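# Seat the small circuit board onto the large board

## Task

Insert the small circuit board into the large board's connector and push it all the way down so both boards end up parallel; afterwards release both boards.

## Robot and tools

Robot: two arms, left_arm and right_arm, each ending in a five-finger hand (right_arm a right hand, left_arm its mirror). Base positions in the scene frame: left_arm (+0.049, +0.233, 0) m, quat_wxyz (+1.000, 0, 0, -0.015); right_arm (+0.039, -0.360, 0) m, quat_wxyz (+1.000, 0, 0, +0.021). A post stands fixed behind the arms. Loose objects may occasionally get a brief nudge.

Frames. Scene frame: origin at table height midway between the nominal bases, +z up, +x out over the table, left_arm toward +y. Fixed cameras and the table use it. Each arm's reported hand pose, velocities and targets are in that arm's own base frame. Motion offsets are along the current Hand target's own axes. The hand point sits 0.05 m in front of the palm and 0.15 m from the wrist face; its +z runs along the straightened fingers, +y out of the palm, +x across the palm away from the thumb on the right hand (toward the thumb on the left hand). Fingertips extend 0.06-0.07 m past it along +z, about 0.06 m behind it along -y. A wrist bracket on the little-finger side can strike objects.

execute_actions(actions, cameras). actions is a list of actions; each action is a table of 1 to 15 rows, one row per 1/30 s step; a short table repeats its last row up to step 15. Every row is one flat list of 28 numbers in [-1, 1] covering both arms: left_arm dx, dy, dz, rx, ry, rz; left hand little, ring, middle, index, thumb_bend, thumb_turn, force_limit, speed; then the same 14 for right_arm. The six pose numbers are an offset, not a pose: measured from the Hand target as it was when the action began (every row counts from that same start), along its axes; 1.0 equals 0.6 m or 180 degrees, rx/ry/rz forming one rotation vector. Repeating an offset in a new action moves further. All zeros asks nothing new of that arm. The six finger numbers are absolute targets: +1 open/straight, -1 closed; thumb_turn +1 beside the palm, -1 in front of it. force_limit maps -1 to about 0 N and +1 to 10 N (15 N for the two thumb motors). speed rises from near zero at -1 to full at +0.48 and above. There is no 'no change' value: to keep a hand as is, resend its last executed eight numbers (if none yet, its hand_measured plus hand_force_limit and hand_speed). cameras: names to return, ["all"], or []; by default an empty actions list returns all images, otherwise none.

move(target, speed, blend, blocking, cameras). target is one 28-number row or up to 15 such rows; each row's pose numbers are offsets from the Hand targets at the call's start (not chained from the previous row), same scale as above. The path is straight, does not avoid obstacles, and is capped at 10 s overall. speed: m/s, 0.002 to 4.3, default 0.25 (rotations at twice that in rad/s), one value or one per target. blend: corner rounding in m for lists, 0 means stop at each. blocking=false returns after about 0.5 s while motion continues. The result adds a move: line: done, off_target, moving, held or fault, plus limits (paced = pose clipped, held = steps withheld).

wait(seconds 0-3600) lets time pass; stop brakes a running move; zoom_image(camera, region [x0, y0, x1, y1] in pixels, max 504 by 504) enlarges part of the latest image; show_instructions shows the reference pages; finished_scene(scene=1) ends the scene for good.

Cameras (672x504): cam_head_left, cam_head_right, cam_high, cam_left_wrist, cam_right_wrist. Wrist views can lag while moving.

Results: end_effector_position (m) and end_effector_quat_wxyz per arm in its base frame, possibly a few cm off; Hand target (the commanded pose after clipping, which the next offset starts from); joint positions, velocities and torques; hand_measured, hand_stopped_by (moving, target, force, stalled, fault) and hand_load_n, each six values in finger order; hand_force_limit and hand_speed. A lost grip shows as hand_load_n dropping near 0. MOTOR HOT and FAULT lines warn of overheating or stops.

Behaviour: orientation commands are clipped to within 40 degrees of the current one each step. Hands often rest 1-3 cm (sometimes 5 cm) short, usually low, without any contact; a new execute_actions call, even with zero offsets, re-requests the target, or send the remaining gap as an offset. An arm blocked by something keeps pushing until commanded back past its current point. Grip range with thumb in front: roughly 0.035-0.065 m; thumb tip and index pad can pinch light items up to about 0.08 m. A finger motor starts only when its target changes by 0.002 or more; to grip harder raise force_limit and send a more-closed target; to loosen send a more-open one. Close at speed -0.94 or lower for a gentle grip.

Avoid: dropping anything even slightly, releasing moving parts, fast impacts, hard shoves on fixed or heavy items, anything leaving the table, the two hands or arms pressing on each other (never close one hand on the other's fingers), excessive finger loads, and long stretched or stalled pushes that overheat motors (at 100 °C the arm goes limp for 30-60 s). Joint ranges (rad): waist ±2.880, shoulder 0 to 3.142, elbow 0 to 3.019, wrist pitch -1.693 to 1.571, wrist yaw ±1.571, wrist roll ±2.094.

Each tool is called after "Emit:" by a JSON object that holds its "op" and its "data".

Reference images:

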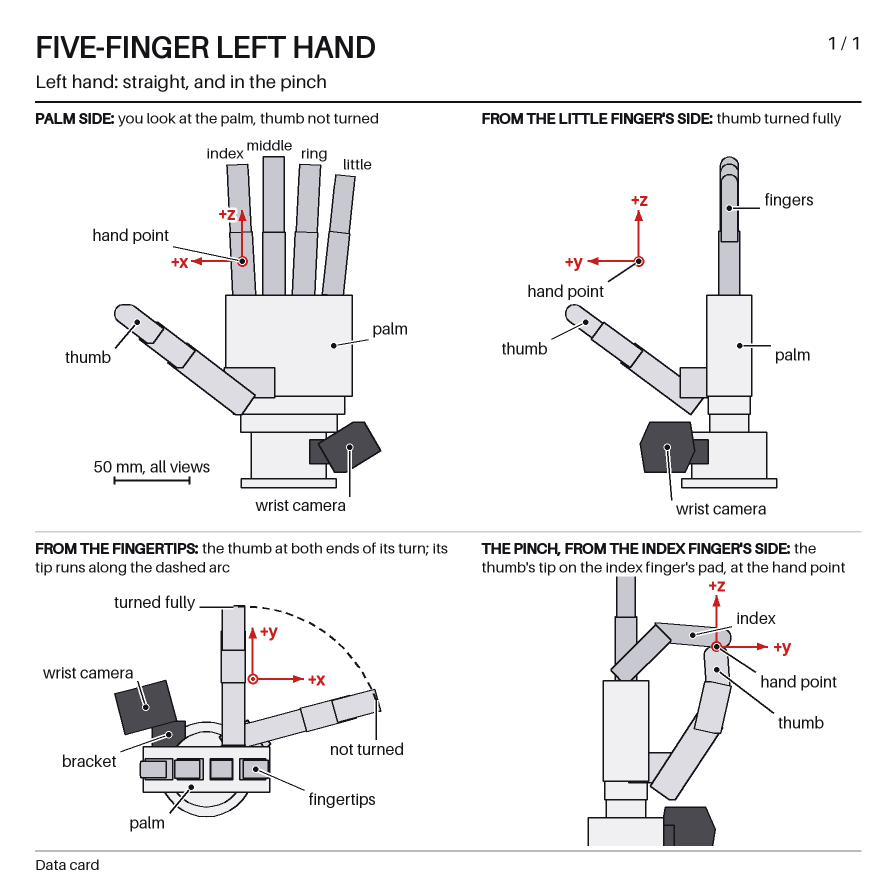

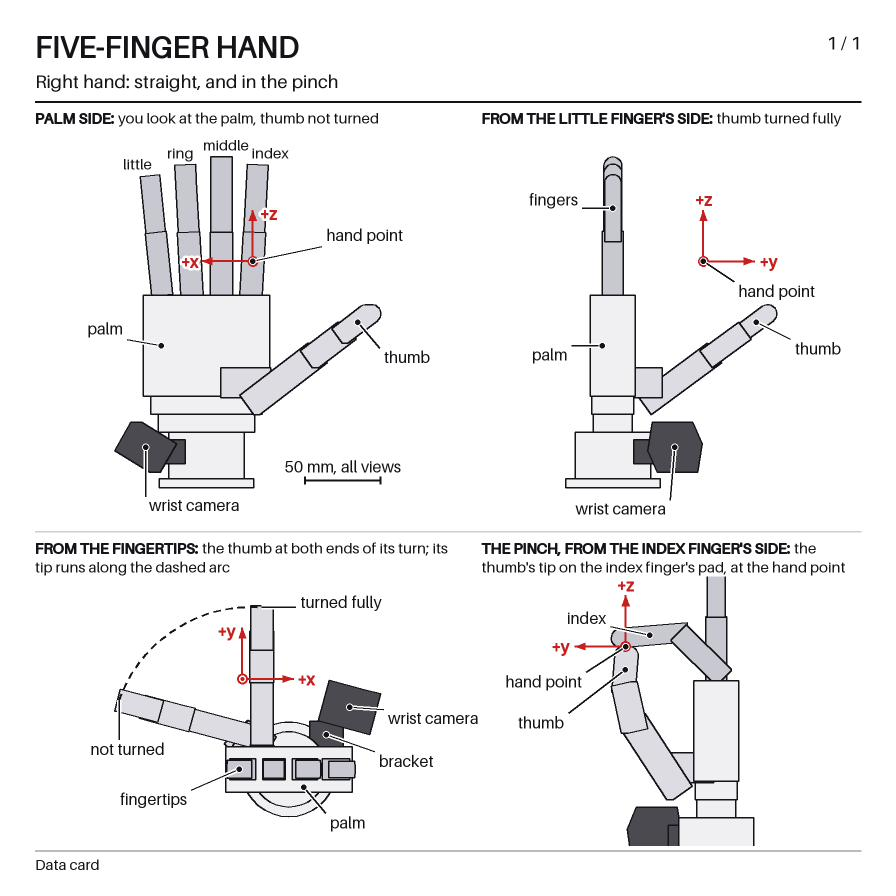

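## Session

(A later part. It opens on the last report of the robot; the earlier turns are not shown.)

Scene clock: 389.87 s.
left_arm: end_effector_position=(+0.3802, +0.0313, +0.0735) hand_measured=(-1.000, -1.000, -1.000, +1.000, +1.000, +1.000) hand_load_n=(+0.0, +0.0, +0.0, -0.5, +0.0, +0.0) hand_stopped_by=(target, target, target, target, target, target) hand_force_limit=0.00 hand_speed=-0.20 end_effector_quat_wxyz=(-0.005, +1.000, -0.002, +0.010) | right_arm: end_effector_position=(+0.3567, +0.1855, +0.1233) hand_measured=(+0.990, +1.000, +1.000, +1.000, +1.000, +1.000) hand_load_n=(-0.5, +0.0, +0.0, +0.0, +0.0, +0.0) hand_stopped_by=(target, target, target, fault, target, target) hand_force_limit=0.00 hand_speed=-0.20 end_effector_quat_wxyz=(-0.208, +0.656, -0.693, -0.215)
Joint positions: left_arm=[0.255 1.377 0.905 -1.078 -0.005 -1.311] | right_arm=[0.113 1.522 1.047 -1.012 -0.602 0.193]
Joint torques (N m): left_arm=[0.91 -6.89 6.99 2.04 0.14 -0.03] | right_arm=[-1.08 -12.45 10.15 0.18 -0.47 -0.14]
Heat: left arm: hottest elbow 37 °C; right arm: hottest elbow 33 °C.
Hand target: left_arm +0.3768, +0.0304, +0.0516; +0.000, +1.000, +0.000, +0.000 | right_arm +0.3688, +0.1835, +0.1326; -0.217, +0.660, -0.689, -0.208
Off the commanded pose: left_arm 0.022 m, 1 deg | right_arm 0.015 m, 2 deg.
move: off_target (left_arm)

Emit:
{"op": "move", "data": {"target": [[0,0,-0.0142,0,0,0,-1,-1,-1,1,1,1,0,-0.2,0,0,0,0,0,0,0.99,1,1,1,1,1,0,-0.2],[-0.0133,0.06,-0.0142,0,0,0,-1,-1,-1,1,1,1,0,-0.2,0,0,0,0,0,0,0.99,1,1,1,1,1,0,-0.2],[0.03,0.12,-0.0142,0,0,0,-1,-1,-1,1,1,1,0,-0.2,0,0,0,0,0,0,0.99,1,1,1,1,1,0,-0.2]], "cameras": ["cam_left_wrist","cam_head_right"], "speed": 0.05}}

Emit:
{"op": "zoom_image", "data": {"camera": "cam_head_right", "region": [130, 180, 290, 320]}}

Scene clock: 420.20 s.
left_arm: end_effector_position=(+0.3930, -0.0391, +0.0751) hand_measured=(-1.000, -1.000, -1.000, +1.000, +1.000, +1.000) hand_load_n=(+0.0, +0.0, +0.0, +0.0, +0.0, +0.0) hand_stopped_by=(target, target, target, target, target, target) hand_force_limit=0.00 hand_speed=-0.20 end_effector_quat_wxyz=(-0.005, +1.000, +0.000, +0.018) | right_arm: end_effector_position=(+0.3567, +0.1855, +0.1233) hand_measured=(+0.990, +1.000, +1.000, +1.000, +1.000, +1.000) hand_load_n=(+0.0, +0.0, +0.0, +0.0, +0.0, +0.0) hand_stopped_by=(target, target, target, fault, target, target) hand_force_limit=0.00 hand_speed=-0.20 end_effector_quat_wxyz=(-0.208, +0.656, -0.693, -0.215)
Joint positions: left_arm=[0.055 1.369 0.9 -1.066 -0.008 -1.516] | right_arm=[0.113 1.522 1.047 -1.012 -0.602 0.193]
Joint torques (N m): left_arm=[0.03 -4.48 10.29 0.9 0.24 -0.01] | right_arm=[-1.14 -12.69 10.17 0.25 -0.45 -0.15]
Heat: left arm: hottest elbow 34 °C; right arm: hottest elbow 33 °C.
Hand target: left_arm +0.3947, -0.0417, +0.0600; -0.001, +1.000, +0.000, +0.000 | right_arm +0.3688, +0.1835, +0.1326; -0.217, +0.660, -0.689, -0.208
Off the commanded pose: left_arm 0.015 m, 2 deg | right_arm 0.015 m, 2 deg.
move: off_target (left_arm)
cam_left_wrist: T_world_to_cam=[[0.27799, 0.9601, -0.03036, -0.06439], [0.8039, -0.21523, 0.55445, -0.37089], [0.5258, -0.17854, -0.83166, -0.0338]] pos_world=[0.33383, -0.02404, 0.17557]
Images, in order (width x height): cam_head_right 672x504, cam_left_wrist 672x504.

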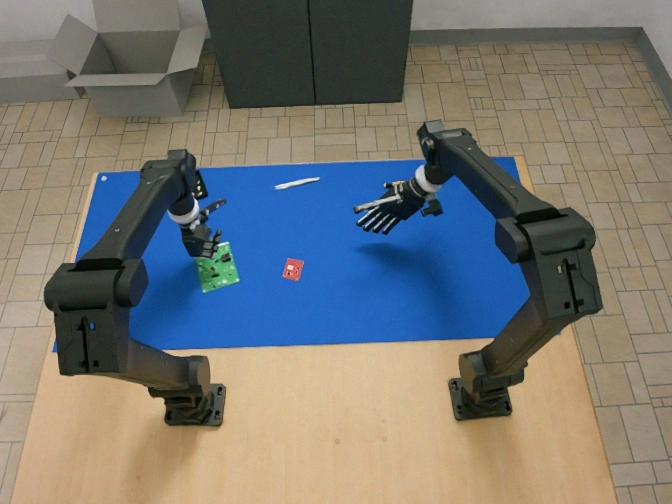

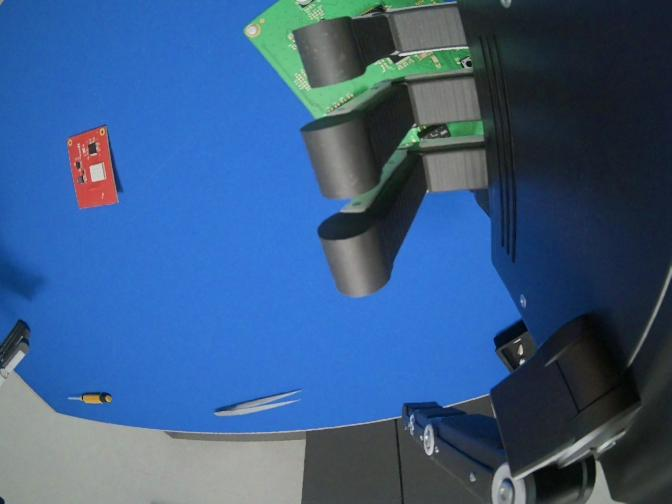

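Scaled by 3.150 from the camera's image (finer frame: 960x720).

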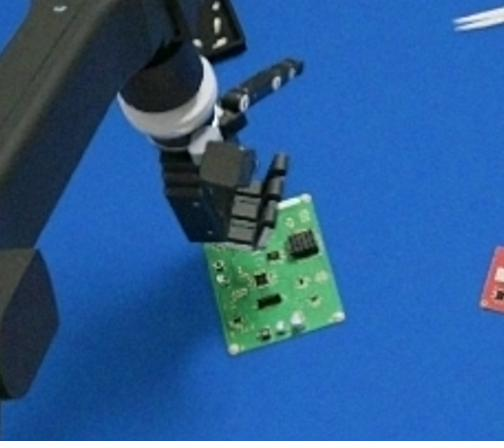

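Emit:
{"op": "wait", "data": {"seconds": 0.1, "cameras": ["cam_right_wrist","cam_high"]}}

Emit:
{"op": "zoom_image", "data": {"camera": "cam_right_wrist", "region": [240, 260, 370, 390]}}

Emit:
{"op": "zoom_image", "data": {"camera": "cam_high", "region": [240, 80, 380, 200]}}

Scene clock: 434.43 s.
left_arm: end_effector_position=(+0.3930, -0.0391, +0.0751) hand_measured=(-1.000, -1.000, -1.000, +1.000, +1.000, +1.000) hand_load_n=(+0.0, +0.0, +0.0, +0.5, +0.0, +0.0) hand_stopped_by=(target, target, target, target, target, target) hand_force_limit=0.00 hand_speed=-0.20 end_effector_quat_wxyz=(-0.005, +1.000, +0.000, +0.018) | right_arm: end_effector_position=(+0.3567, +0.1855, +0.1233) hand_measured=(+0.990, +1.000, +1.000, +1.000, +1.000, +1.000) hand_load_n=(+0.0, +0.0, +0.0, +0.0, +0.0, +0.0) hand_stopped_by=(target, target, target, fault, target, target) hand_force_limit=0.00 hand_speed=-0.20 end_effector_quat_wxyz=(-0.208, +0.656, -0.693, -0.215)
Joint positions: left_arm=[0.055 1.369 0.9 -1.066 -0.008 -1.516] | right_arm=[0.113 1.522 1.047 -1.012 -0.602 0.193]
Joint torques (N m): left_arm=[0.56 -4.54 10.26 0.66 0.24 -0.02] | right_arm=[-1.08 -12.81 10.09 0.24 -0.44 -0.13]
Heat: left arm: hottest elbow 34 °C; right arm: hottest elbow 33 °C.
Hand target: left_arm +0.3947, -0.0417, +0.0600; -0.001, +1.000, +0.000, +0.000 | right_arm +0.3688, +0.1835, +0.1326; -0.217, +0.660, -0.689, -0.208
Off the commanded pose: left_arm 0.015 m, 2 deg | right_arm 0.015 m, 2 deg.
wait: 0.10 s; at rest from the start
cam_right_wrist: T_world_to_cam=[[-0.98712, -0.12178, -0.10377, 0.39077], [-0.14778, 0.44531, 0.8831, -0.13592], [-0.06133, 0.88706, -0.45757, 0.02588]] pos_world=[0.36723, 0.08516, 0.17242]
Images, in order (width x height): cam_high 672x504, cam_right_wrist 672x504.

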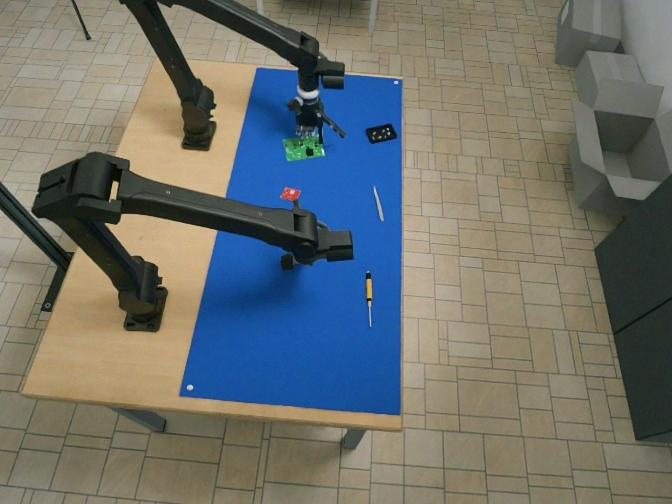

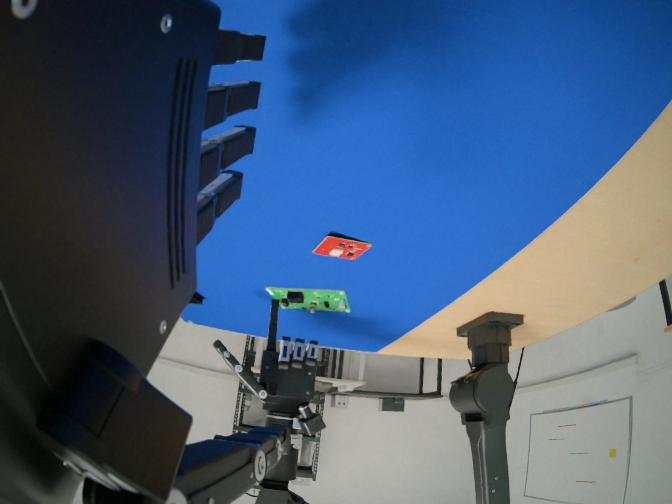

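Scaled by 3.877 from the camera's image (finer frame: 960x720).

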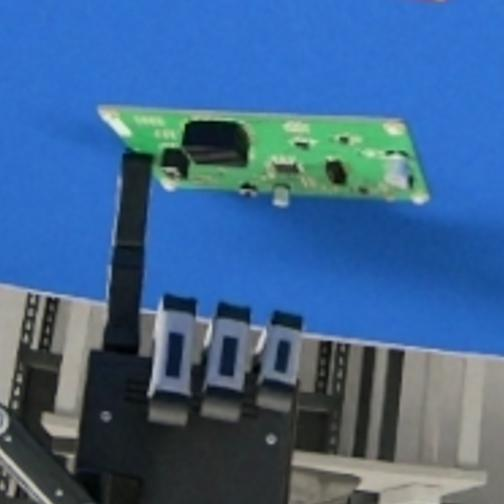

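Scaled by 3.600 from the camera's image (finer frame: 960x720).

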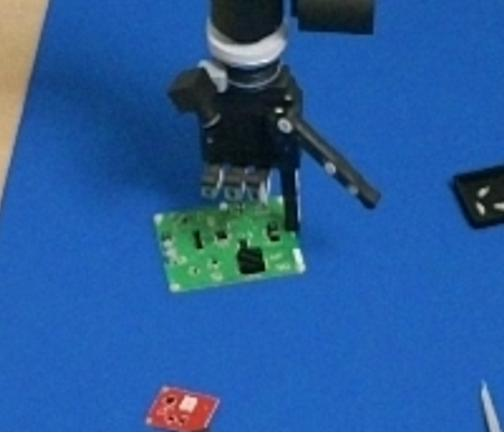

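Emit:
{"op": "move", "data": {"target": [[0,0,-0.0417,0,0,0,-1,-1,-1,1,1,1,0,-0.2,0,0,0,0,0,0,0.99,1,1,1,1,1,0,-0.2],[-0.056,-0.121,-0.0417,0,0,0,-1,-1,-1,1,1,1,0,-0.2,0,0,0,0,0,0,0.99,1,1,1,1,1,0,-0.2],[-0.056,-0.121,0,0,0,0,-1,-1,-1,1,1,1,0,-0.2,0,0,0,0,0,0,0.99,1,1,1,1,1,0,-0.2]], "cameras": ["cam_right_wrist"], "speed": 0.08}}

Emit:
{"op": "zoom_image", "data": {"camera": "cam_right_wrist", "region": [240, 260, 370, 390]}}

Scene clock: 450.47 s.
left_arm: end_effector_position=(+0.3649, +0.0298, +0.0750) hand_measured=(-1.000, -1.000, -1.000, +1.000, +1.000, +1.000) hand_load_n=(+0.0, +0.0, +0.0, -0.5, +0.0, +0.0) hand_stopped_by=(target, target, target, target, target, target) hand_force_limit=0.00 hand_speed=-0.20 end_effector_quat_wxyz=(-0.003, +1.000, +0.002, +0.006) | right_arm: end_effector_position=(+0.3567, +0.1855, +0.1233) hand_measured=(+0.990, +1.000, +1.000, +1.000, +1.000, +1.000) hand_load_n=(-0.5, +0.0, +0.0, +0.0, +0.0, +0.0) hand_stopped_by=(target, target, target, fault, target, target) hand_force_limit=0.00 hand_speed=-0.20 end_effector_quat_wxyz=(-0.208, +0.656, -0.693, -0.215)
Joint positions: left_arm=[0.263 1.339 0.873 -1.091 -0.002 -1.312] | right_arm=[0.113 1.522 1.047 -1.012 -0.602 0.193]
Joint torques (N m): left_arm=[1.14 -6.18 7.45 1.83 0.05 0.07] | right_arm=[-1.26 -12.69 10.24 0.17 -0.48 -0.15]
Heat: left arm: hottest elbow 34 °C; right arm: hottest elbow 33 °C.
Hand target: left_arm +0.3611, +0.0309, +0.0601; +0.000, +1.000, +0.000, +0.000 | right_arm +0.3688, +0.1835, +0.1326; -0.217, +0.660, -0.689, -0.208
Off the commanded pose: left_arm 0.015 m, 1 deg | right_arm 0.015 m, 2 deg.
move: off_target (left_arm)
cam_right_wrist: T_world_to_cam=[[-0.98712, -0.12178, -0.10377, 0.39077], [-0.14778, 0.44531, 0.8831, -0.13592], [-0.06133, 0.88706, -0.45757, 0.02588]] pos_world=[0.36723, 0.08516, 0.17242]

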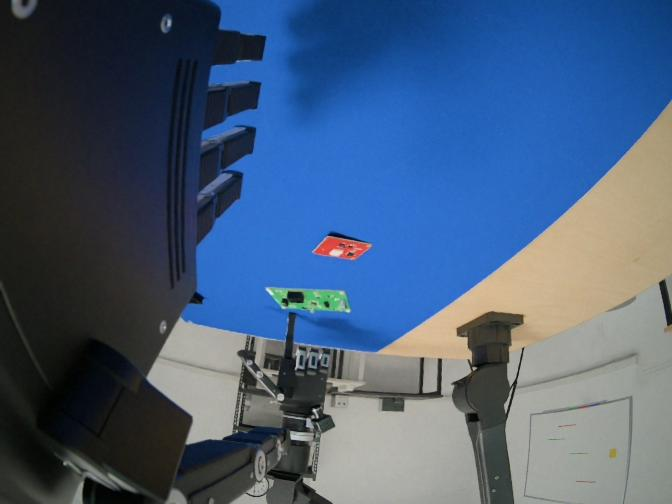

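Scaled by 3.877 from the camera's image (finer frame: 960x720).

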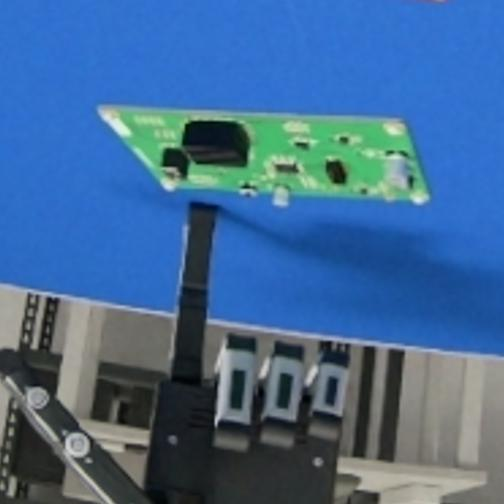

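Emit:
{"op": "move", "data": {"target": [[0,0.055,0,0,0,0,-1,-1,-1,1,1,1,0,-0.2,0,0,0,0,0,0,0.99,1,1,1,1,1,0,-0.2],[0.025,0.09,0,0,0,0,-1,-1,-1,1,1,1,0,-0.2,0,0,0,0,0,0,0.99,1,1,1,1,1,0,-0.2]], "cameras": ["cam_right_wrist","cam_head_right"], "speed": 0.05}}

Emit:
{"op": "zoom_image", "data": {"camera": "cam_right_wrist", "region": [240, 260, 370, 390]}}

Emit:
{"op": "zoom_image", "data": {"camera": "cam_head_right", "region": [130, 180, 290, 320]}}

Scene clock: 471.33 s.
left_arm: end_effector_position=(+0.3746, -0.0037, +0.0724) hand_measured=(-1.000, -1.000, -1.000, +1.000, +1.000, +1.000) hand_load_n=(+0.0, +0.0, +0.0, +1.0, +0.0, +0.0) hand_stopped_by=(target, target, target, target, target, target) hand_force_limit=0.00 hand_speed=-0.20 end_effector_quat_wxyz=(-0.020, +1.000, +0.020, +0.011) | right_arm: end_effector_position=(+0.3567, +0.1855, +0.1233) hand_measured=(+0.990, +1.000, +1.000, +1.000, +1.000, +1.000) hand_load_n=(+0.0, +0.0, -0.5, +0.0, +0.0, +0.0) hand_stopped_by=(target, target, target, fault, target, target) hand_force_limit=0.00 hand_speed=-0.20 end_effector_quat_wxyz=(-0.208, +0.656, -0.693, -0.215)
Joint positions: left_arm=[0.141 1.33 0.862 -1.075 -0.036 -1.47] | right_arm=[0.113 1.522 1.047 -1.012 -0.602 0.193]
Joint torques (N m): left_arm=[-2.84 -4.89 9.65 1.2 1.19 0.08] | right_arm=[-1.14 -12.63 10.15 0.17 -0.48 -0.15]
Heat: left arm: hottest elbow 33 °C; right arm: hottest elbow 33 °C.
Hand target: left_arm +0.3762, -0.0231, +0.0601; +0.000, +1.000, +0.000, +0.000 | right_arm +0.3688, +0.1835, +0.1326; -0.217, +0.660, -0.689, -0.208
Off the commanded pose: left_arm 0.023 m, 3 deg | right_arm 0.015 m, 2 deg.
move: off_target (left_arm)
cam_right_wrist: T_world_to_cam=[[-0.98712, -0.12178, -0.10377, 0.39077], [-0.14778, 0.44531, 0.8831, -0.13592], [-0.06133, 0.88706, -0.45757, 0.02588]] pos_world=[0.36723, 0.08516, 0.17242]
Images, in order (width x height): cam_head_right 672x504, cam_right_wrist 672x504.

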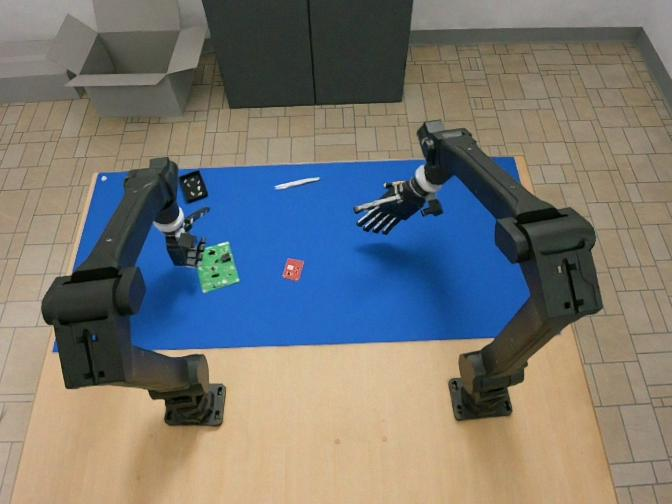

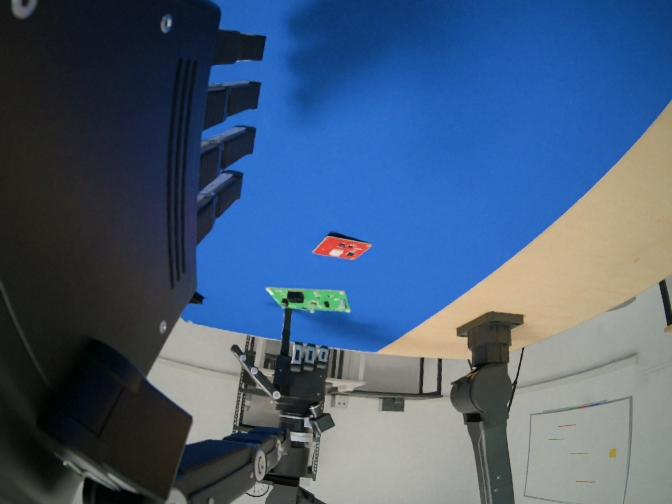

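Scaled by 3.877 from the camera's image (finer frame: 960x720).

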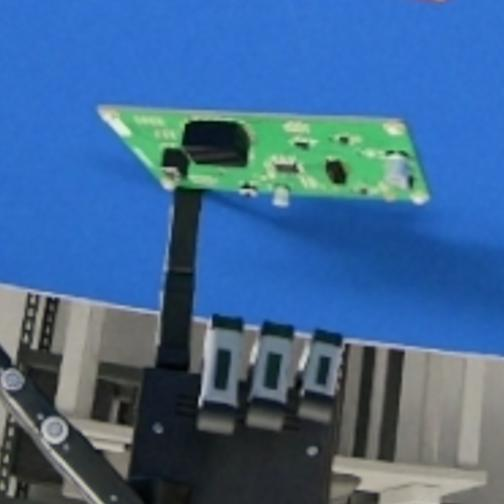

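Scaled by 3.150 from the camera's image (finer frame: 960x720).

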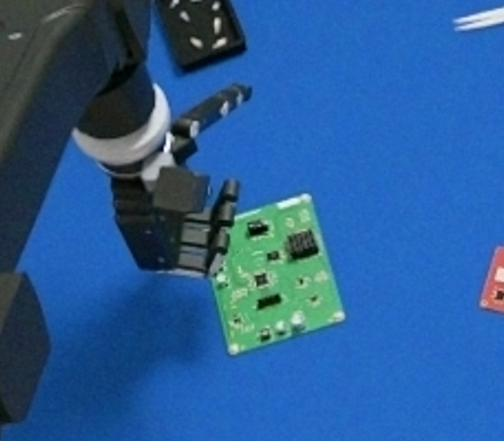

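Emit:
{"op": "move", "data": {"target": [[0.015,0.045,0,0,0,0,-1,-1,-1,1,1,1,0,-0.2,0,0,0,0,0,0,0.99,1,1,1,1,1,0,-0.2]], "cameras": ["cam_right_wrist","cam_head_right"], "speed": 0.05}}

Emit:
{"op": "zoom_image", "data": {"camera": "cam_head_right", "region": [130, 180, 290, 320]}}

Scene clock: 479.90 s.
left_arm: end_effector_position=(+0.3770, -0.0146, +0.0703) hand_measured=(-1.000, -1.000, -1.000, +1.000, +1.000, +1.000) hand_load_n=(+0.0, +0.0, +0.0, +1.5, +0.0, +0.0) hand_stopped_by=(target, target, target, target, target, target) hand_force_limit=0.00 hand_speed=-0.20 end_effector_quat_wxyz=(-0.036, +0.998, +0.040, +0.008) | right_arm: end_effector_position=(+0.3567, +0.1855, +0.1233) hand_measured=(+0.990, +1.000, +1.000, +1.000, +1.000, +1.000) hand_load_n=(+0.0, +0.0, +0.0, -0.5, +0.0, -0.5) hand_stopped_by=(target, target, target, fault, target, target) hand_force_limit=0.00 hand_speed=-0.20 end_effector_quat_wxyz=(-0.208, +0.656, -0.693, -0.215)
Joint positions: left_arm=[0.086 1.332 0.862 -1.082 -0.071 -1.565] | right_arm=[0.113 1.522 1.047 -1.012 -0.602 0.193]
Joint torques (N m): left_arm=[-3.96 -3.31 11.12 1.28 2.42 0.27] | right_arm=[-1.14 -12.69 10.22 0.17 -0.47 -0.16]
Heat: left arm: hottest elbow 33 °C; right arm: hottest elbow 33 °C.
Hand target: left_arm +0.3852, -0.0500, +0.0601; -0.001, +1.000, +0.000, +0.000 | right_arm +0.3688, +0.1835, +0.1326; -0.217, +0.660, -0.689, -0.208
Off the commanded pose: left_arm 0.038 m, 6 deg | right_arm 0.015 m, 2 deg.
move: off_target (left_arm)
cam_right_wrist: T_world_to_cam=[[-0.98712, -0.12178, -0.10377, 0.39077], [-0.14778, 0.44531, 0.8831, -0.13592], [-0.06133, 0.88706, -0.45757, 0.02588]] pos_world=[0.36723, 0.08516, 0.17242]
Images, in order (width x height): cam_head_right 672x504, cam_right_wrist 672x504.

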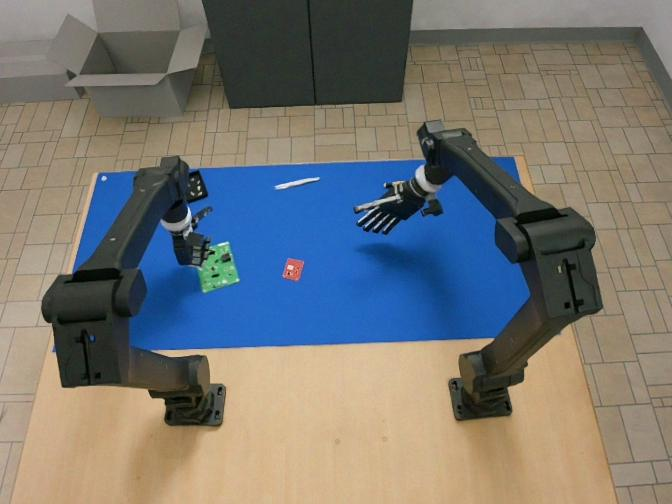

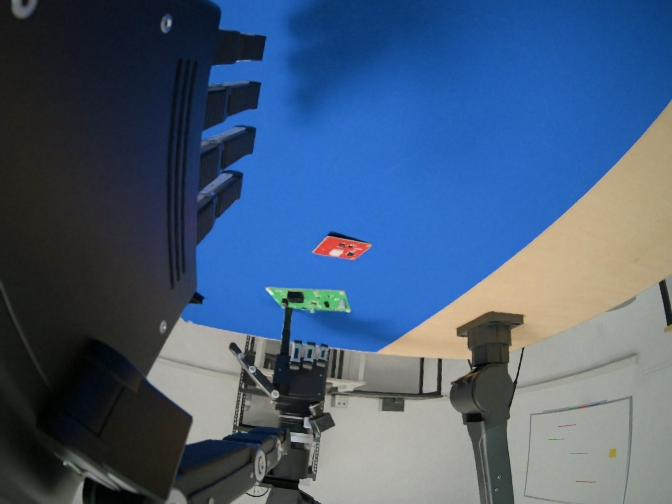

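Scaled by 3.150 from the camera's image (finer frame: 960x720).

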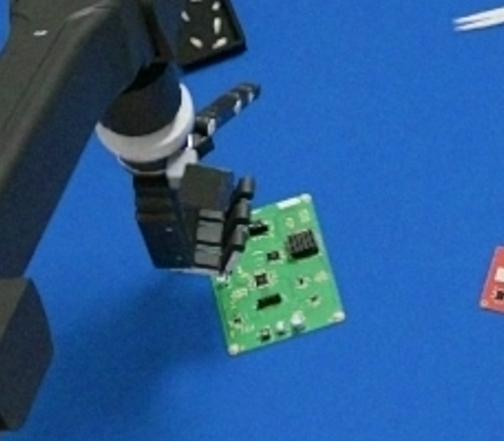

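Emit:
{"op": "move", "data": {"target": [[-0.0087,-0.075,0,0,0,0,-1,-1,-1,1,1,1,0,-0.2,0.078,-0.0035,-0.034,0,0,0,0.99,1,1,1,1,1,0,-0.2],[-0.0087,-0.075,-0.1,0,0,0,-1,-1,-1,1,1,1,0,-0.2,0.078,-0.0035,-0.034,0,0,0,0.99,1,1,1,1,1,0,-0.2],[-0.055,0.262,-0.1,0,0,0,-1,-1,-1,1,1,1,0,-0.2,0.078,-0.0035,-0.034,0,0,0,0.99,1,1,1,1,1,0,-0.2]], "cameras": ["cam_right_wrist","cam_head_right","cam_left_wrist"], "speed": 0.12}}

Emit:
{"op": "zoom_image", "data": {"camera": "cam_right_wrist", "region": [220, 210, 400, 390]}}

Scene clock: 509.93 s.
left_arm: end_effector_position=(+0.3359, -0.1984, +0.1063) hand_measured=(-1.000, -1.000, -1.000, +1.000, +1.000, +1.000) hand_load_n=(+0.0, +0.0, +0.0, +0.0, +0.0, +0.0) hand_stopped_by=(target, target, target, target, target, target) hand_force_limit=0.00 hand_speed=-0.20 end_effector_quat_wxyz=(-0.005, +1.000, -0.003, -0.013) | right_arm: end_effector_position=(+0.3587, +0.1361, +0.1201) hand_measured=(+0.990, +1.000, +1.000, +1.000, +1.000, +1.000) hand_load_n=(+0.0, +0.0, +0.0, +0.0, +0.0, +0.0) hand_stopped_by=(target, target, target, fault, target, target) hand_force_limit=0.00 hand_speed=-0.20 end_effector_quat_wxyz=(-0.215, +0.658, -0.691, -0.209)
Joint positions: left_arm=[-0.423 1.301 0.931 -1.228 0.001 -1.988] | right_arm=[-0.006 1.527 1.047 -1.069 -0.609 0.05]
Joint torques (N m): left_arm=[0.62 -6.89 14.41 0.27 -0.02 -0.14] | right_arm=[-1.14 -11.52 9.7 0.09 -0.51 -0.13]
Heat: left arm: hottest elbow 34 °C; right arm: hottest elbow 33 °C.
Hand target: left_arm +0.3523, -0.2073, +0.1198; -0.001, +1.000, +0.000, +0.000 | right_arm +0.3688, +0.1334, +0.1226; -0.217, +0.660, -0.689, -0.208
Off the commanded pose: left_arm 0.023 m, 2 deg | right_arm 0.011 m, 0 deg.
move: off_target (left_arm, right_arm)
cam_left_wrist: T_world_to_cam=[[0.28136, 0.95842, -0.04755, 0.1059], [0.83456, -0.21994, 0.50511, -0.3825], [0.47365, -0.1818, -0.86175, 0.01369]] pos_world=[0.28294, -0.18314, 0.21003]
cam_right_wrist: T_world_to_cam=[[-0.98513, -0.12001, -0.12299, 0.38777], [-0.16408, 0.44437, 0.88069, -0.10452], [-0.05103, 0.88777, -0.45745, 0.06446]] pos_world=[0.36815, 0.03576, 0.16922]
Images, in order (width x height): cam_head_right 672x504, cam_left_wrist 672x504, cam_right_wrist 672x504.

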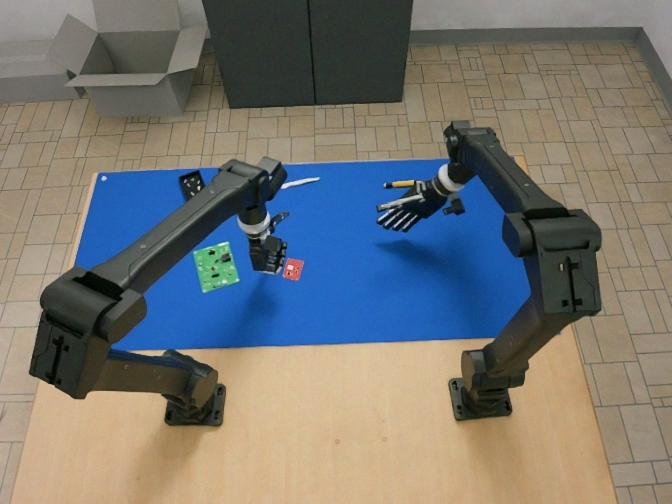

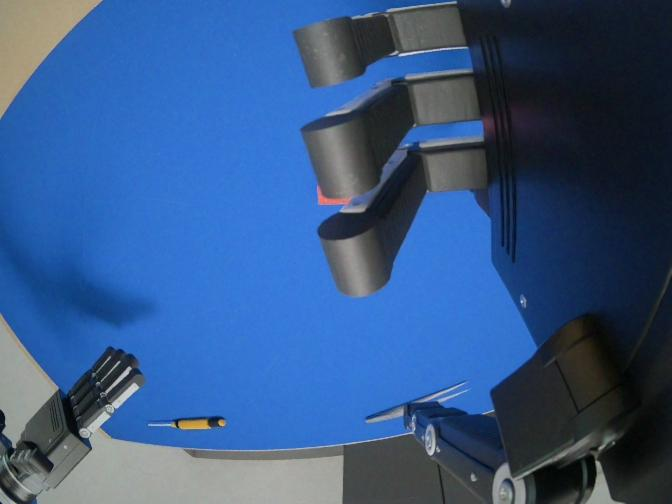

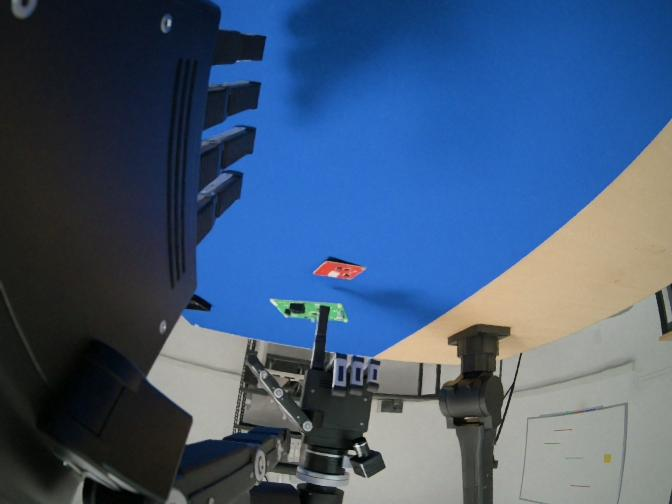

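Scaled by 2.800 from the camera's image (finer frame: 960x720).

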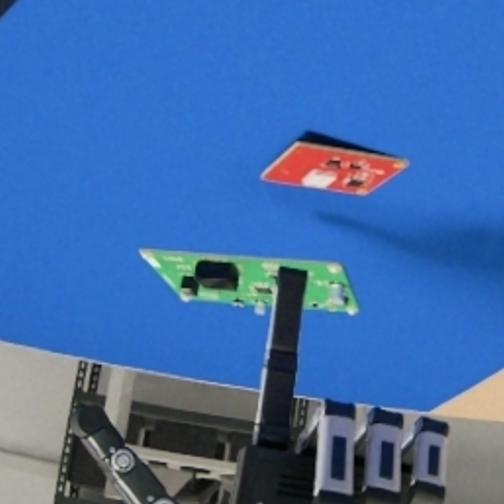

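Emit:
{"op": "move", "data": {"target": [0.02,0.005,0.085,0,0,0,-1,-1,-1,1,1,1,0,-0.2,0,0,0,0,0,0,0.99,1,1,1,1,1,0,-0.2], "cameras": ["cam_right_wrist"], "speed": 0.08}}

Emit:
{"op": "zoom_image", "data": {"camera": "cam_right_wrist", "region": [220, 210, 400, 390]}}

Scene clock: 518.67 s.
left_arm: end_effector_position=(+0.3644, -0.2112, +0.0777) hand_measured=(-1.000, -1.000, -1.000, +1.000, +1.000, +1.000) hand_load_n=(+0.0, +0.5, +0.0, +0.0, +0.0, +0.0) hand_stopped_by=(target, target, target, target, target, target) hand_force_limit=0.00 hand_speed=-0.20 end_effector_quat_wxyz=(+0.003, +1.000, -0.002, +0.005) | right_arm: end_effector_position=(+0.3587, +0.1361, +0.1201) hand_measured=(+0.990, +1.000, +1.000, +1.000, +1.000, +1.000) hand_load_n=(+0.0, +0.0, +0.0, +0.0, +0.0, +0.0) hand_stopped_by=(target, target, target, fault, target, target) hand_force_limit=0.00 hand_speed=-0.20 end_effector_quat_wxyz=(-0.215, +0.658, -0.691, -0.209)
Joint positions: left_arm=[-0.423 1.393 0.931 -1.099 0.001 -1.988] | right_arm=[-0.006 1.527 1.047 -1.069 -0.609 0.05]
Joint torques (N m): left_arm=[-0.15 -7.71 8.92 0.83 -0.07 -0.03] | right_arm=[-1.2 -11.4 9.72 0.09 -0.51 -0.15]
Heat: left arm: hottest elbow 36 °C; right arm: hottest elbow 33 °C.
Hand target: left_arm +0.3642, -0.2103, +0.0689; +0.000, +1.000, +0.000, +0.000 | right_arm +0.3688, +0.1334, +0.1226; -0.217, +0.660, -0.689, -0.208
Off the commanded pose: left_arm 0.009 m, 1 deg | right_arm 0.011 m, 0 deg.
move: done
cam_right_wrist: T_world_to_cam=[[-0.98513, -0.12001, -0.12299, 0.38777], [-0.16408, 0.44437, 0.88069, -0.10452], [-0.05103, 0.88777, -0.45745, 0.06446]] pos_world=[0.36815, 0.03576, 0.16922]

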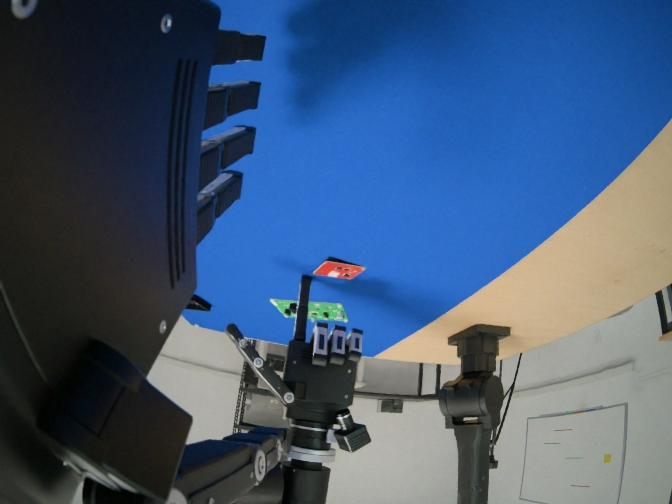

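Scaled by 2.800 from the camera's image (finer frame: 960x720).

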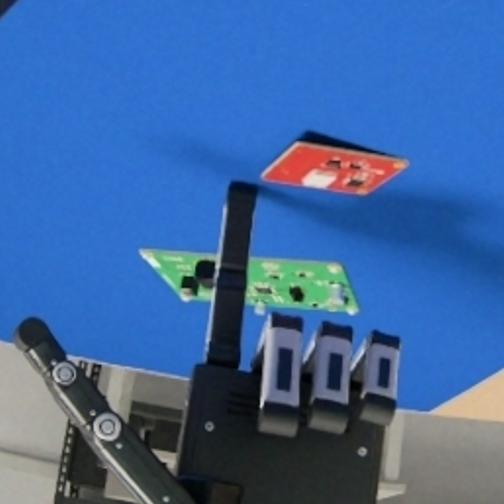

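Emit:
{"op": "move", "data": {"target": [[0,-0.0167,0,0,0,0,-1,-1,-1,1,1,1,0,-0.2,0,0,0,0,0,0,0.99,1,1,1,1,1,0,-0.2],[-0.03,-0.0167,0,0,0,0,-1,-1,-1,1,1,1,0,-0.2,0,0,0,0,0,0,0.99,1,1,1,1,1,0,-0.2],[-0.03,-0.0167,0.006,0,0,0,-1,-1,-1,1,1,1,0,-0.2,0,0,0,0,0,0,0.99,1,1,1,1,1,0,-0.2],[-0.03,0.035,0.006,0,0,0,-1,-1,-1,1,1,1,0,-0.2,0,0,0,0,0,0,0.99,1,1,1,1,1,0,-0.2]], "cameras": ["cam_right_wrist"], "speed": 0.05}}

Emit:
{"op": "zoom_image", "data": {"camera": "cam_right_wrist", "region": [240, 210, 400, 330]}}

Scene clock: 531.67 s.
left_arm: end_effector_position=(+0.3476, -0.2202, +0.0741) hand_measured=(-1.000, -1.000, -1.000, +1.000, +1.000, +1.000) hand_load_n=(+0.0, +0.0, +0.0, +0.0, +0.0, +0.0) hand_stopped_by=(target, target, target, target, target, target) hand_force_limit=0.00 hand_speed=-0.20 end_effector_quat_wxyz=(-0.004, +1.000, +0.007, +0.011) | right_arm: end_effector_position=(+0.3587, +0.1361, +0.1201) hand_measured=(+0.990, +1.000, +1.000, +1.000, +1.000, +1.000) hand_load_n=(+0.0, +0.0, +0.0, +0.0, +0.0, +0.0) hand_stopped_by=(target, target, target, fault, target, target) hand_force_limit=0.00 hand_speed=-0.20 end_effector_quat_wxyz=(-0.215, +0.658, -0.691, -0.209)
Joint positions: left_arm=[-0.478 1.362 0.891 -1.085 -0.017 -2.063] | right_arm=[-0.006 1.527 1.047 -1.069 -0.609 0.05]
Joint torques (N m): left_arm=[-0.85 -6.01 10.41 1.03 0.54 0.01] | right_arm=[-1.32 -11.34 9.77 0.12 -0.52 -0.14]
Heat: left arm: hottest elbow 36 °C; right arm: hottest elbow 33 °C.
Hand target: left_arm +0.3461, -0.2313, +0.0652; -0.001, +1.000, +0.000, +0.000 | right_arm +0.3688, +0.1334, +0.1226; -0.217, +0.660, -0.689, -0.208
Off the commanded pose: left_arm 0.014 m, 2 deg | right_arm 0.011 m, 0 deg.
move: off_target (left_arm)
cam_right_wrist: T_world_to_cam=[[-0.98513, -0.12001, -0.12299, 0.38777], [-0.16408, 0.44437, 0.88069, -0.10452], [-0.05103, 0.88777, -0.45745, 0.06446]] pos_world=[0.36815, 0.03576, 0.16922]

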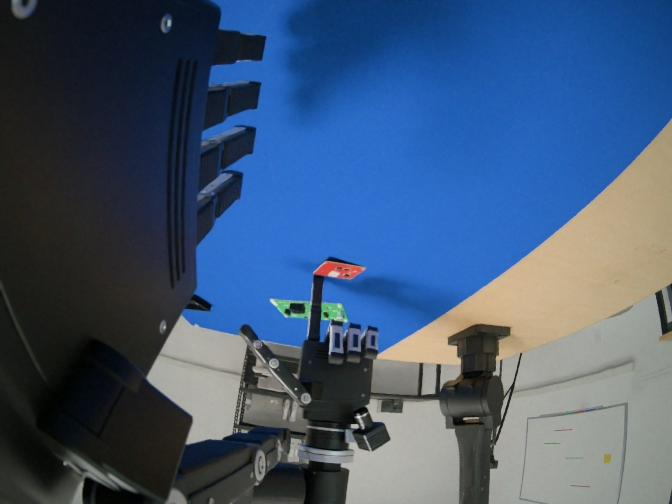

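Scaled by 3.150 from the camera's image (finer frame: 960x720).

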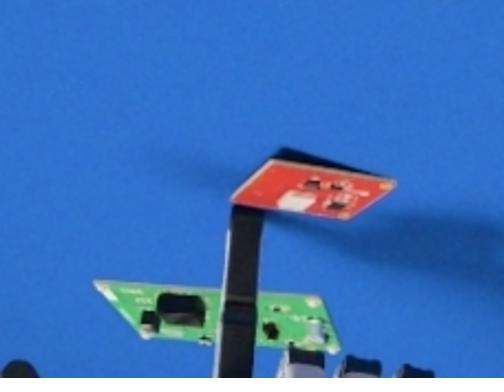

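Emit:
{"op": "move", "data": {"target": [0,0.04,0,0,0,0,-1,-1,-1,1,1,1,0,-0.2,0,0,0,0,0,0,0.99,1,1,1,1,1,0,-0.2], "cameras": ["cam_right_wrist"], "speed": 0.05}}

Emit:
{"op": "zoom_image", "data": {"camera": "cam_right_wrist", "region": [240, 210, 400, 330]}}

Scene clock: 537.40 s.
left_arm: end_effector_position=(+0.3472, -0.2256, +0.0714) hand_measured=(-1.000, -1.000, -1.000, +1.000, +1.000, +1.000) hand_load_n=(+0.0, +0.0, +0.0, +1.0, +0.0, +0.0) hand_stopped_by=(target, target, target, target, target, target) hand_force_limit=0.00 hand_speed=-0.20 end_effector_quat_wxyz=(-0.018, +1.000, +0.016, +0.015) | right_arm: end_effector_position=(+0.3587, +0.1361, +0.1201) hand_measured=(+0.990, +1.000, +1.000, +1.000, +1.000, +1.000) hand_load_n=(+0.0, +0.0, +0.0, +0.0, +0.0, +0.0) hand_stopped_by=(target, target, target, fault, target, target) hand_force_limit=0.00 hand_speed=-0.20 end_effector_quat_wxyz=(-0.215, +0.658, -0.691, -0.209)
Joint positions: left_arm=[-0.51 1.373 0.898 -1.088 -0.045 -2.112] | right_arm=[-0.006 1.527 1.047 -1.069 -0.609 0.05]
Joint torques (N m): left_arm=[-2.9 -4.19 12.16 0.94 1.66 0.03] | right_arm=[-1.32 -11.16 9.81 0.14 -0.5 -0.13]
Heat: left arm: hottest elbow 37 °C; right arm: hottest elbow 33 °C.
Hand target: left_arm +0.3462, -0.2553, +0.0652; +0.000, +1.000, +0.000, +0.000 | right_arm +0.3688, +0.1334, +0.1226; -0.217, +0.660, -0.689, -0.208
Off the commanded pose: left_arm 0.030 m, 3 deg | right_arm 0.011 m, 0 deg.
joint sent to its limit (left arm) — joint 6 (wrist roll), lower limit. The joint targets still meet the commanded pose.
move: off_target (left_arm)
cam_right_wrist: T_world_to_cam=[[-0.98513, -0.12001, -0.12299, 0.38777], [-0.16408, 0.44437, 0.88069, -0.10452], [-0.05103, 0.88777, -0.45745, 0.06446]] pos_world=[0.36815, 0.03576, 0.16922]

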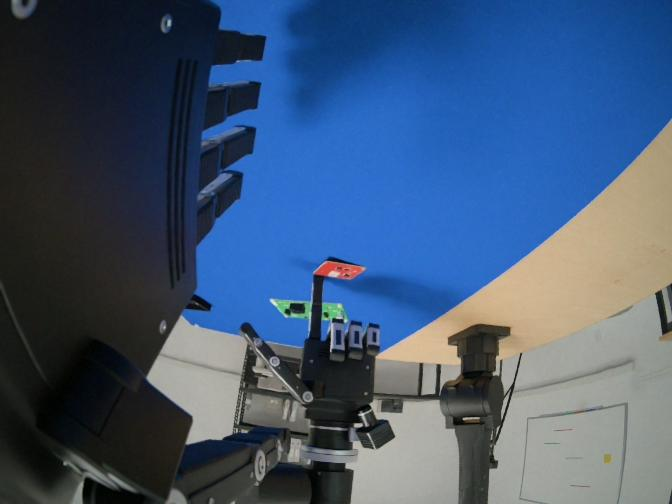

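Scaled by 3.150 from the camera's image (finer frame: 960x720).

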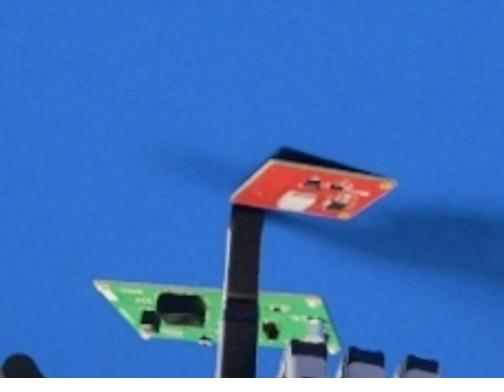

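Emit:
{"op": "move", "data": {"target": [[0,-0.0555,-0.0247,0,0,0,-1,-1,-1,1,1,1,0,-0.2,0,0,0,0,0,0,0.99,1,1,1,1,1,0,-0.2],[-0.0487,-0.09,-0.0247,0,0,0.1667,-1,-1,-1,1,1,1,0,-0.2,0,0,0,0,0,0,0.99,1,1,1,1,1,0,-0.2],[-0.0487,-0.09,-0.004,0,0,0.1667,-1,-1,-1,1,1,1,0,-0.2,0,0,0,0,0,0,0.99,1,1,1,1,1,0,-0.2]], "cameras": ["cam_right_wrist"], "speed": 0.08}}

Emit:
{"op": "zoom_image", "data": {"camera": "cam_right_wrist", "region": [240, 210, 400, 330]}}

Scene clock: 558.27 s.
left_arm: end_effector_position=(+0.3206, -0.2050, +0.0755) hand_measured=(-1.000, -1.000, -1.000, +1.000, +1.000, +1.000) hand_load_n=(+0.0, +0.0, +0.0, +0.0, +0.0, +0.0) hand_stopped_by=(target, target, target, target, target, target) hand_force_limit=0.00 hand_speed=-0.20 end_effector_quat_wxyz=(-0.001, +0.966, -0.257, +0.004) | right_arm: end_effector_position=(+0.3587, +0.1361, +0.1201) hand_measured=(+0.990, +1.000, +1.000, +1.000, +1.000, +1.000) hand_load_n=(+0.0, +0.0, +0.0, +0.0, +0.0, +0.0) hand_stopped_by=(target, target, target, fault, target, target) hand_force_limit=0.00 hand_speed=-0.20 end_effector_quat_wxyz=(-0.215, +0.658, -0.691, -0.209)
Joint positions: left_arm=[-0.402 1.358 0.893 -1.098 -0.003 -1.453] | right_arm=[-0.006 1.527 1.047 -1.069 -0.609 0.05]
Joint torques (N m): left_arm=[0.79 -8.29 7.68 1.21 0.09 0.08] | right_arm=[-0.97 -11.16 9.73 0.03 -0.53 -0.14]
Heat: left arm: hottest elbow 38 °C; right arm: hottest elbow 33 °C.
Hand target: left_arm +0.3170, -0.2012, +0.0676; +0.000, +0.966, -0.259, -0.001 | right_arm +0.3688, +0.1334, +0.1226; -0.217, +0.660, -0.689, -0.208
Off the commanded pose: left_arm 0.009 m, 1 deg | right_arm 0.011 m, 0 deg.
move: done
cam_right_wrist: T_world_to_cam=[[-0.98513, -0.12001, -0.12299, 0.38777], [-0.16408, 0.44437, 0.88069, -0.10452], [-0.05103, 0.88777, -0.45745, 0.06446]] pos_world=[0.36815, 0.03576, 0.16922]

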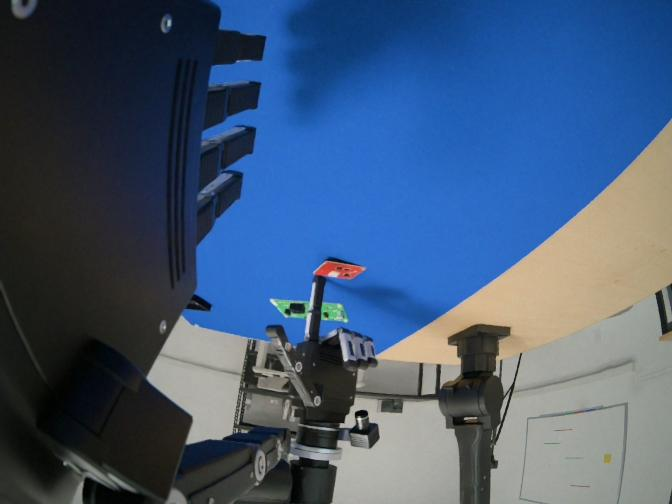

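Scaled by 3.150 from the camera's image (finer frame: 960x720).

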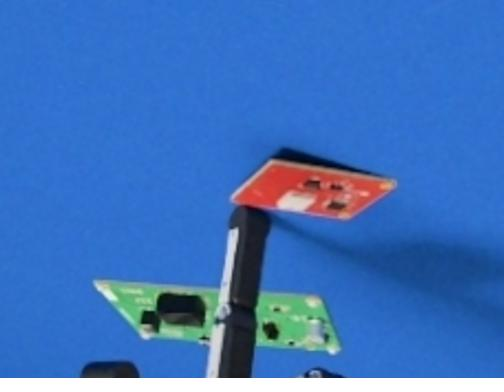

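Emit:
{"op": "move", "data": {"target": [[0,0,-0.006,0,0,0,-1,-1,-1,1,1,1,0,-0.2,0,0,0,0,0,0,0.99,1,1,1,1,1,0,-0.2],[0.02,0.055,-0.006,0,0,0,-1,-1,-1,1,1,1,0,-0.2,0,0,0,0,0,0,0.99,1,1,1,1,1,0,-0.2]], "cameras": ["cam_right_wrist"], "speed": 0.05}}

Emit:
{"op": "zoom_image", "data": {"camera": "cam_right_wrist", "region": [240, 210, 400, 330]}}

Scene clock: 568.03 s.
left_arm: end_effector_position=(+0.3087, -0.2297, +0.0752) hand_measured=(-1.000, -1.000, -1.000, +1.000, +1.000, +1.000) hand_load_n=(+0.0, +0.0, +0.0, +0.5, +0.0, +0.0) hand_stopped_by=(target, target, target, target, target, target) hand_force_limit=0.00 hand_speed=-0.20 end_effector_quat_wxyz=(-0.002, +0.966, -0.259, +0.004) | right_arm: end_effector_position=(+0.3587, +0.1361, +0.1201) hand_measured=(+0.990, +1.000, +1.000, +1.000, +1.000, +1.000) hand_load_n=(+0.0, +0.0, +0.0, +0.0, +0.0, +0.0) hand_stopped_by=(target, target, target, fault, target, target) hand_force_limit=0.00 hand_speed=-0.20 end_effector_quat_wxyz=(-0.215, +0.658, -0.691, -0.209)
Joint positions: left_arm=[-0.481 1.359 0.893 -1.098 -0.005 -1.529] | right_arm=[-0.006 1.527 1.047 -1.069 -0.609 0.05]
Joint torques (N m): left_arm=[0.09 -6.77 10.5 0.54 0.18 -0.06] | right_arm=[-0.91 -11.28 9.76 0.12 -0.51 -0.14]
Heat: left arm: hottest elbow 37 °C; right arm: hottest elbow 33 °C.
Hand target: left_arm +0.3109, -0.2359, +0.0712; +0.000, +0.966, -0.259, -0.001 | right_arm +0.3688, +0.1334, +0.1226; -0.217, +0.660, -0.689, -0.208
Off the commanded pose: left_arm 0.008 m, 1 deg | right_arm 0.011 m, 0 deg.
move: done
cam_right_wrist: T_world_to_cam=[[-0.98513, -0.12001, -0.12299, 0.38777], [-0.16408, 0.44437, 0.88069, -0.10452], [-0.05103, 0.88777, -0.45745, 0.06446]] pos_world=[0.36815, 0.03576, 0.16922]

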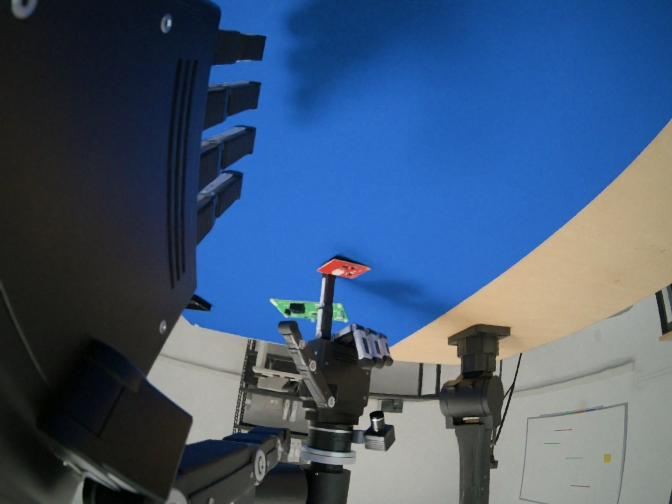

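Scaled by 3.150 from the camera's image (finer frame: 960x720).

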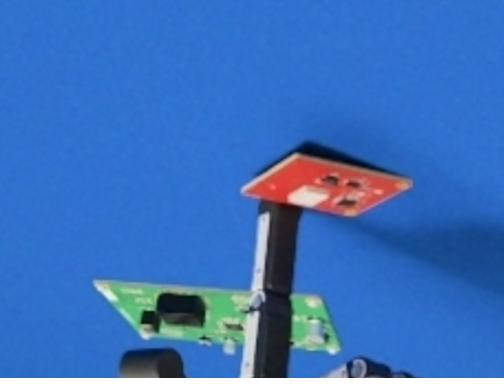

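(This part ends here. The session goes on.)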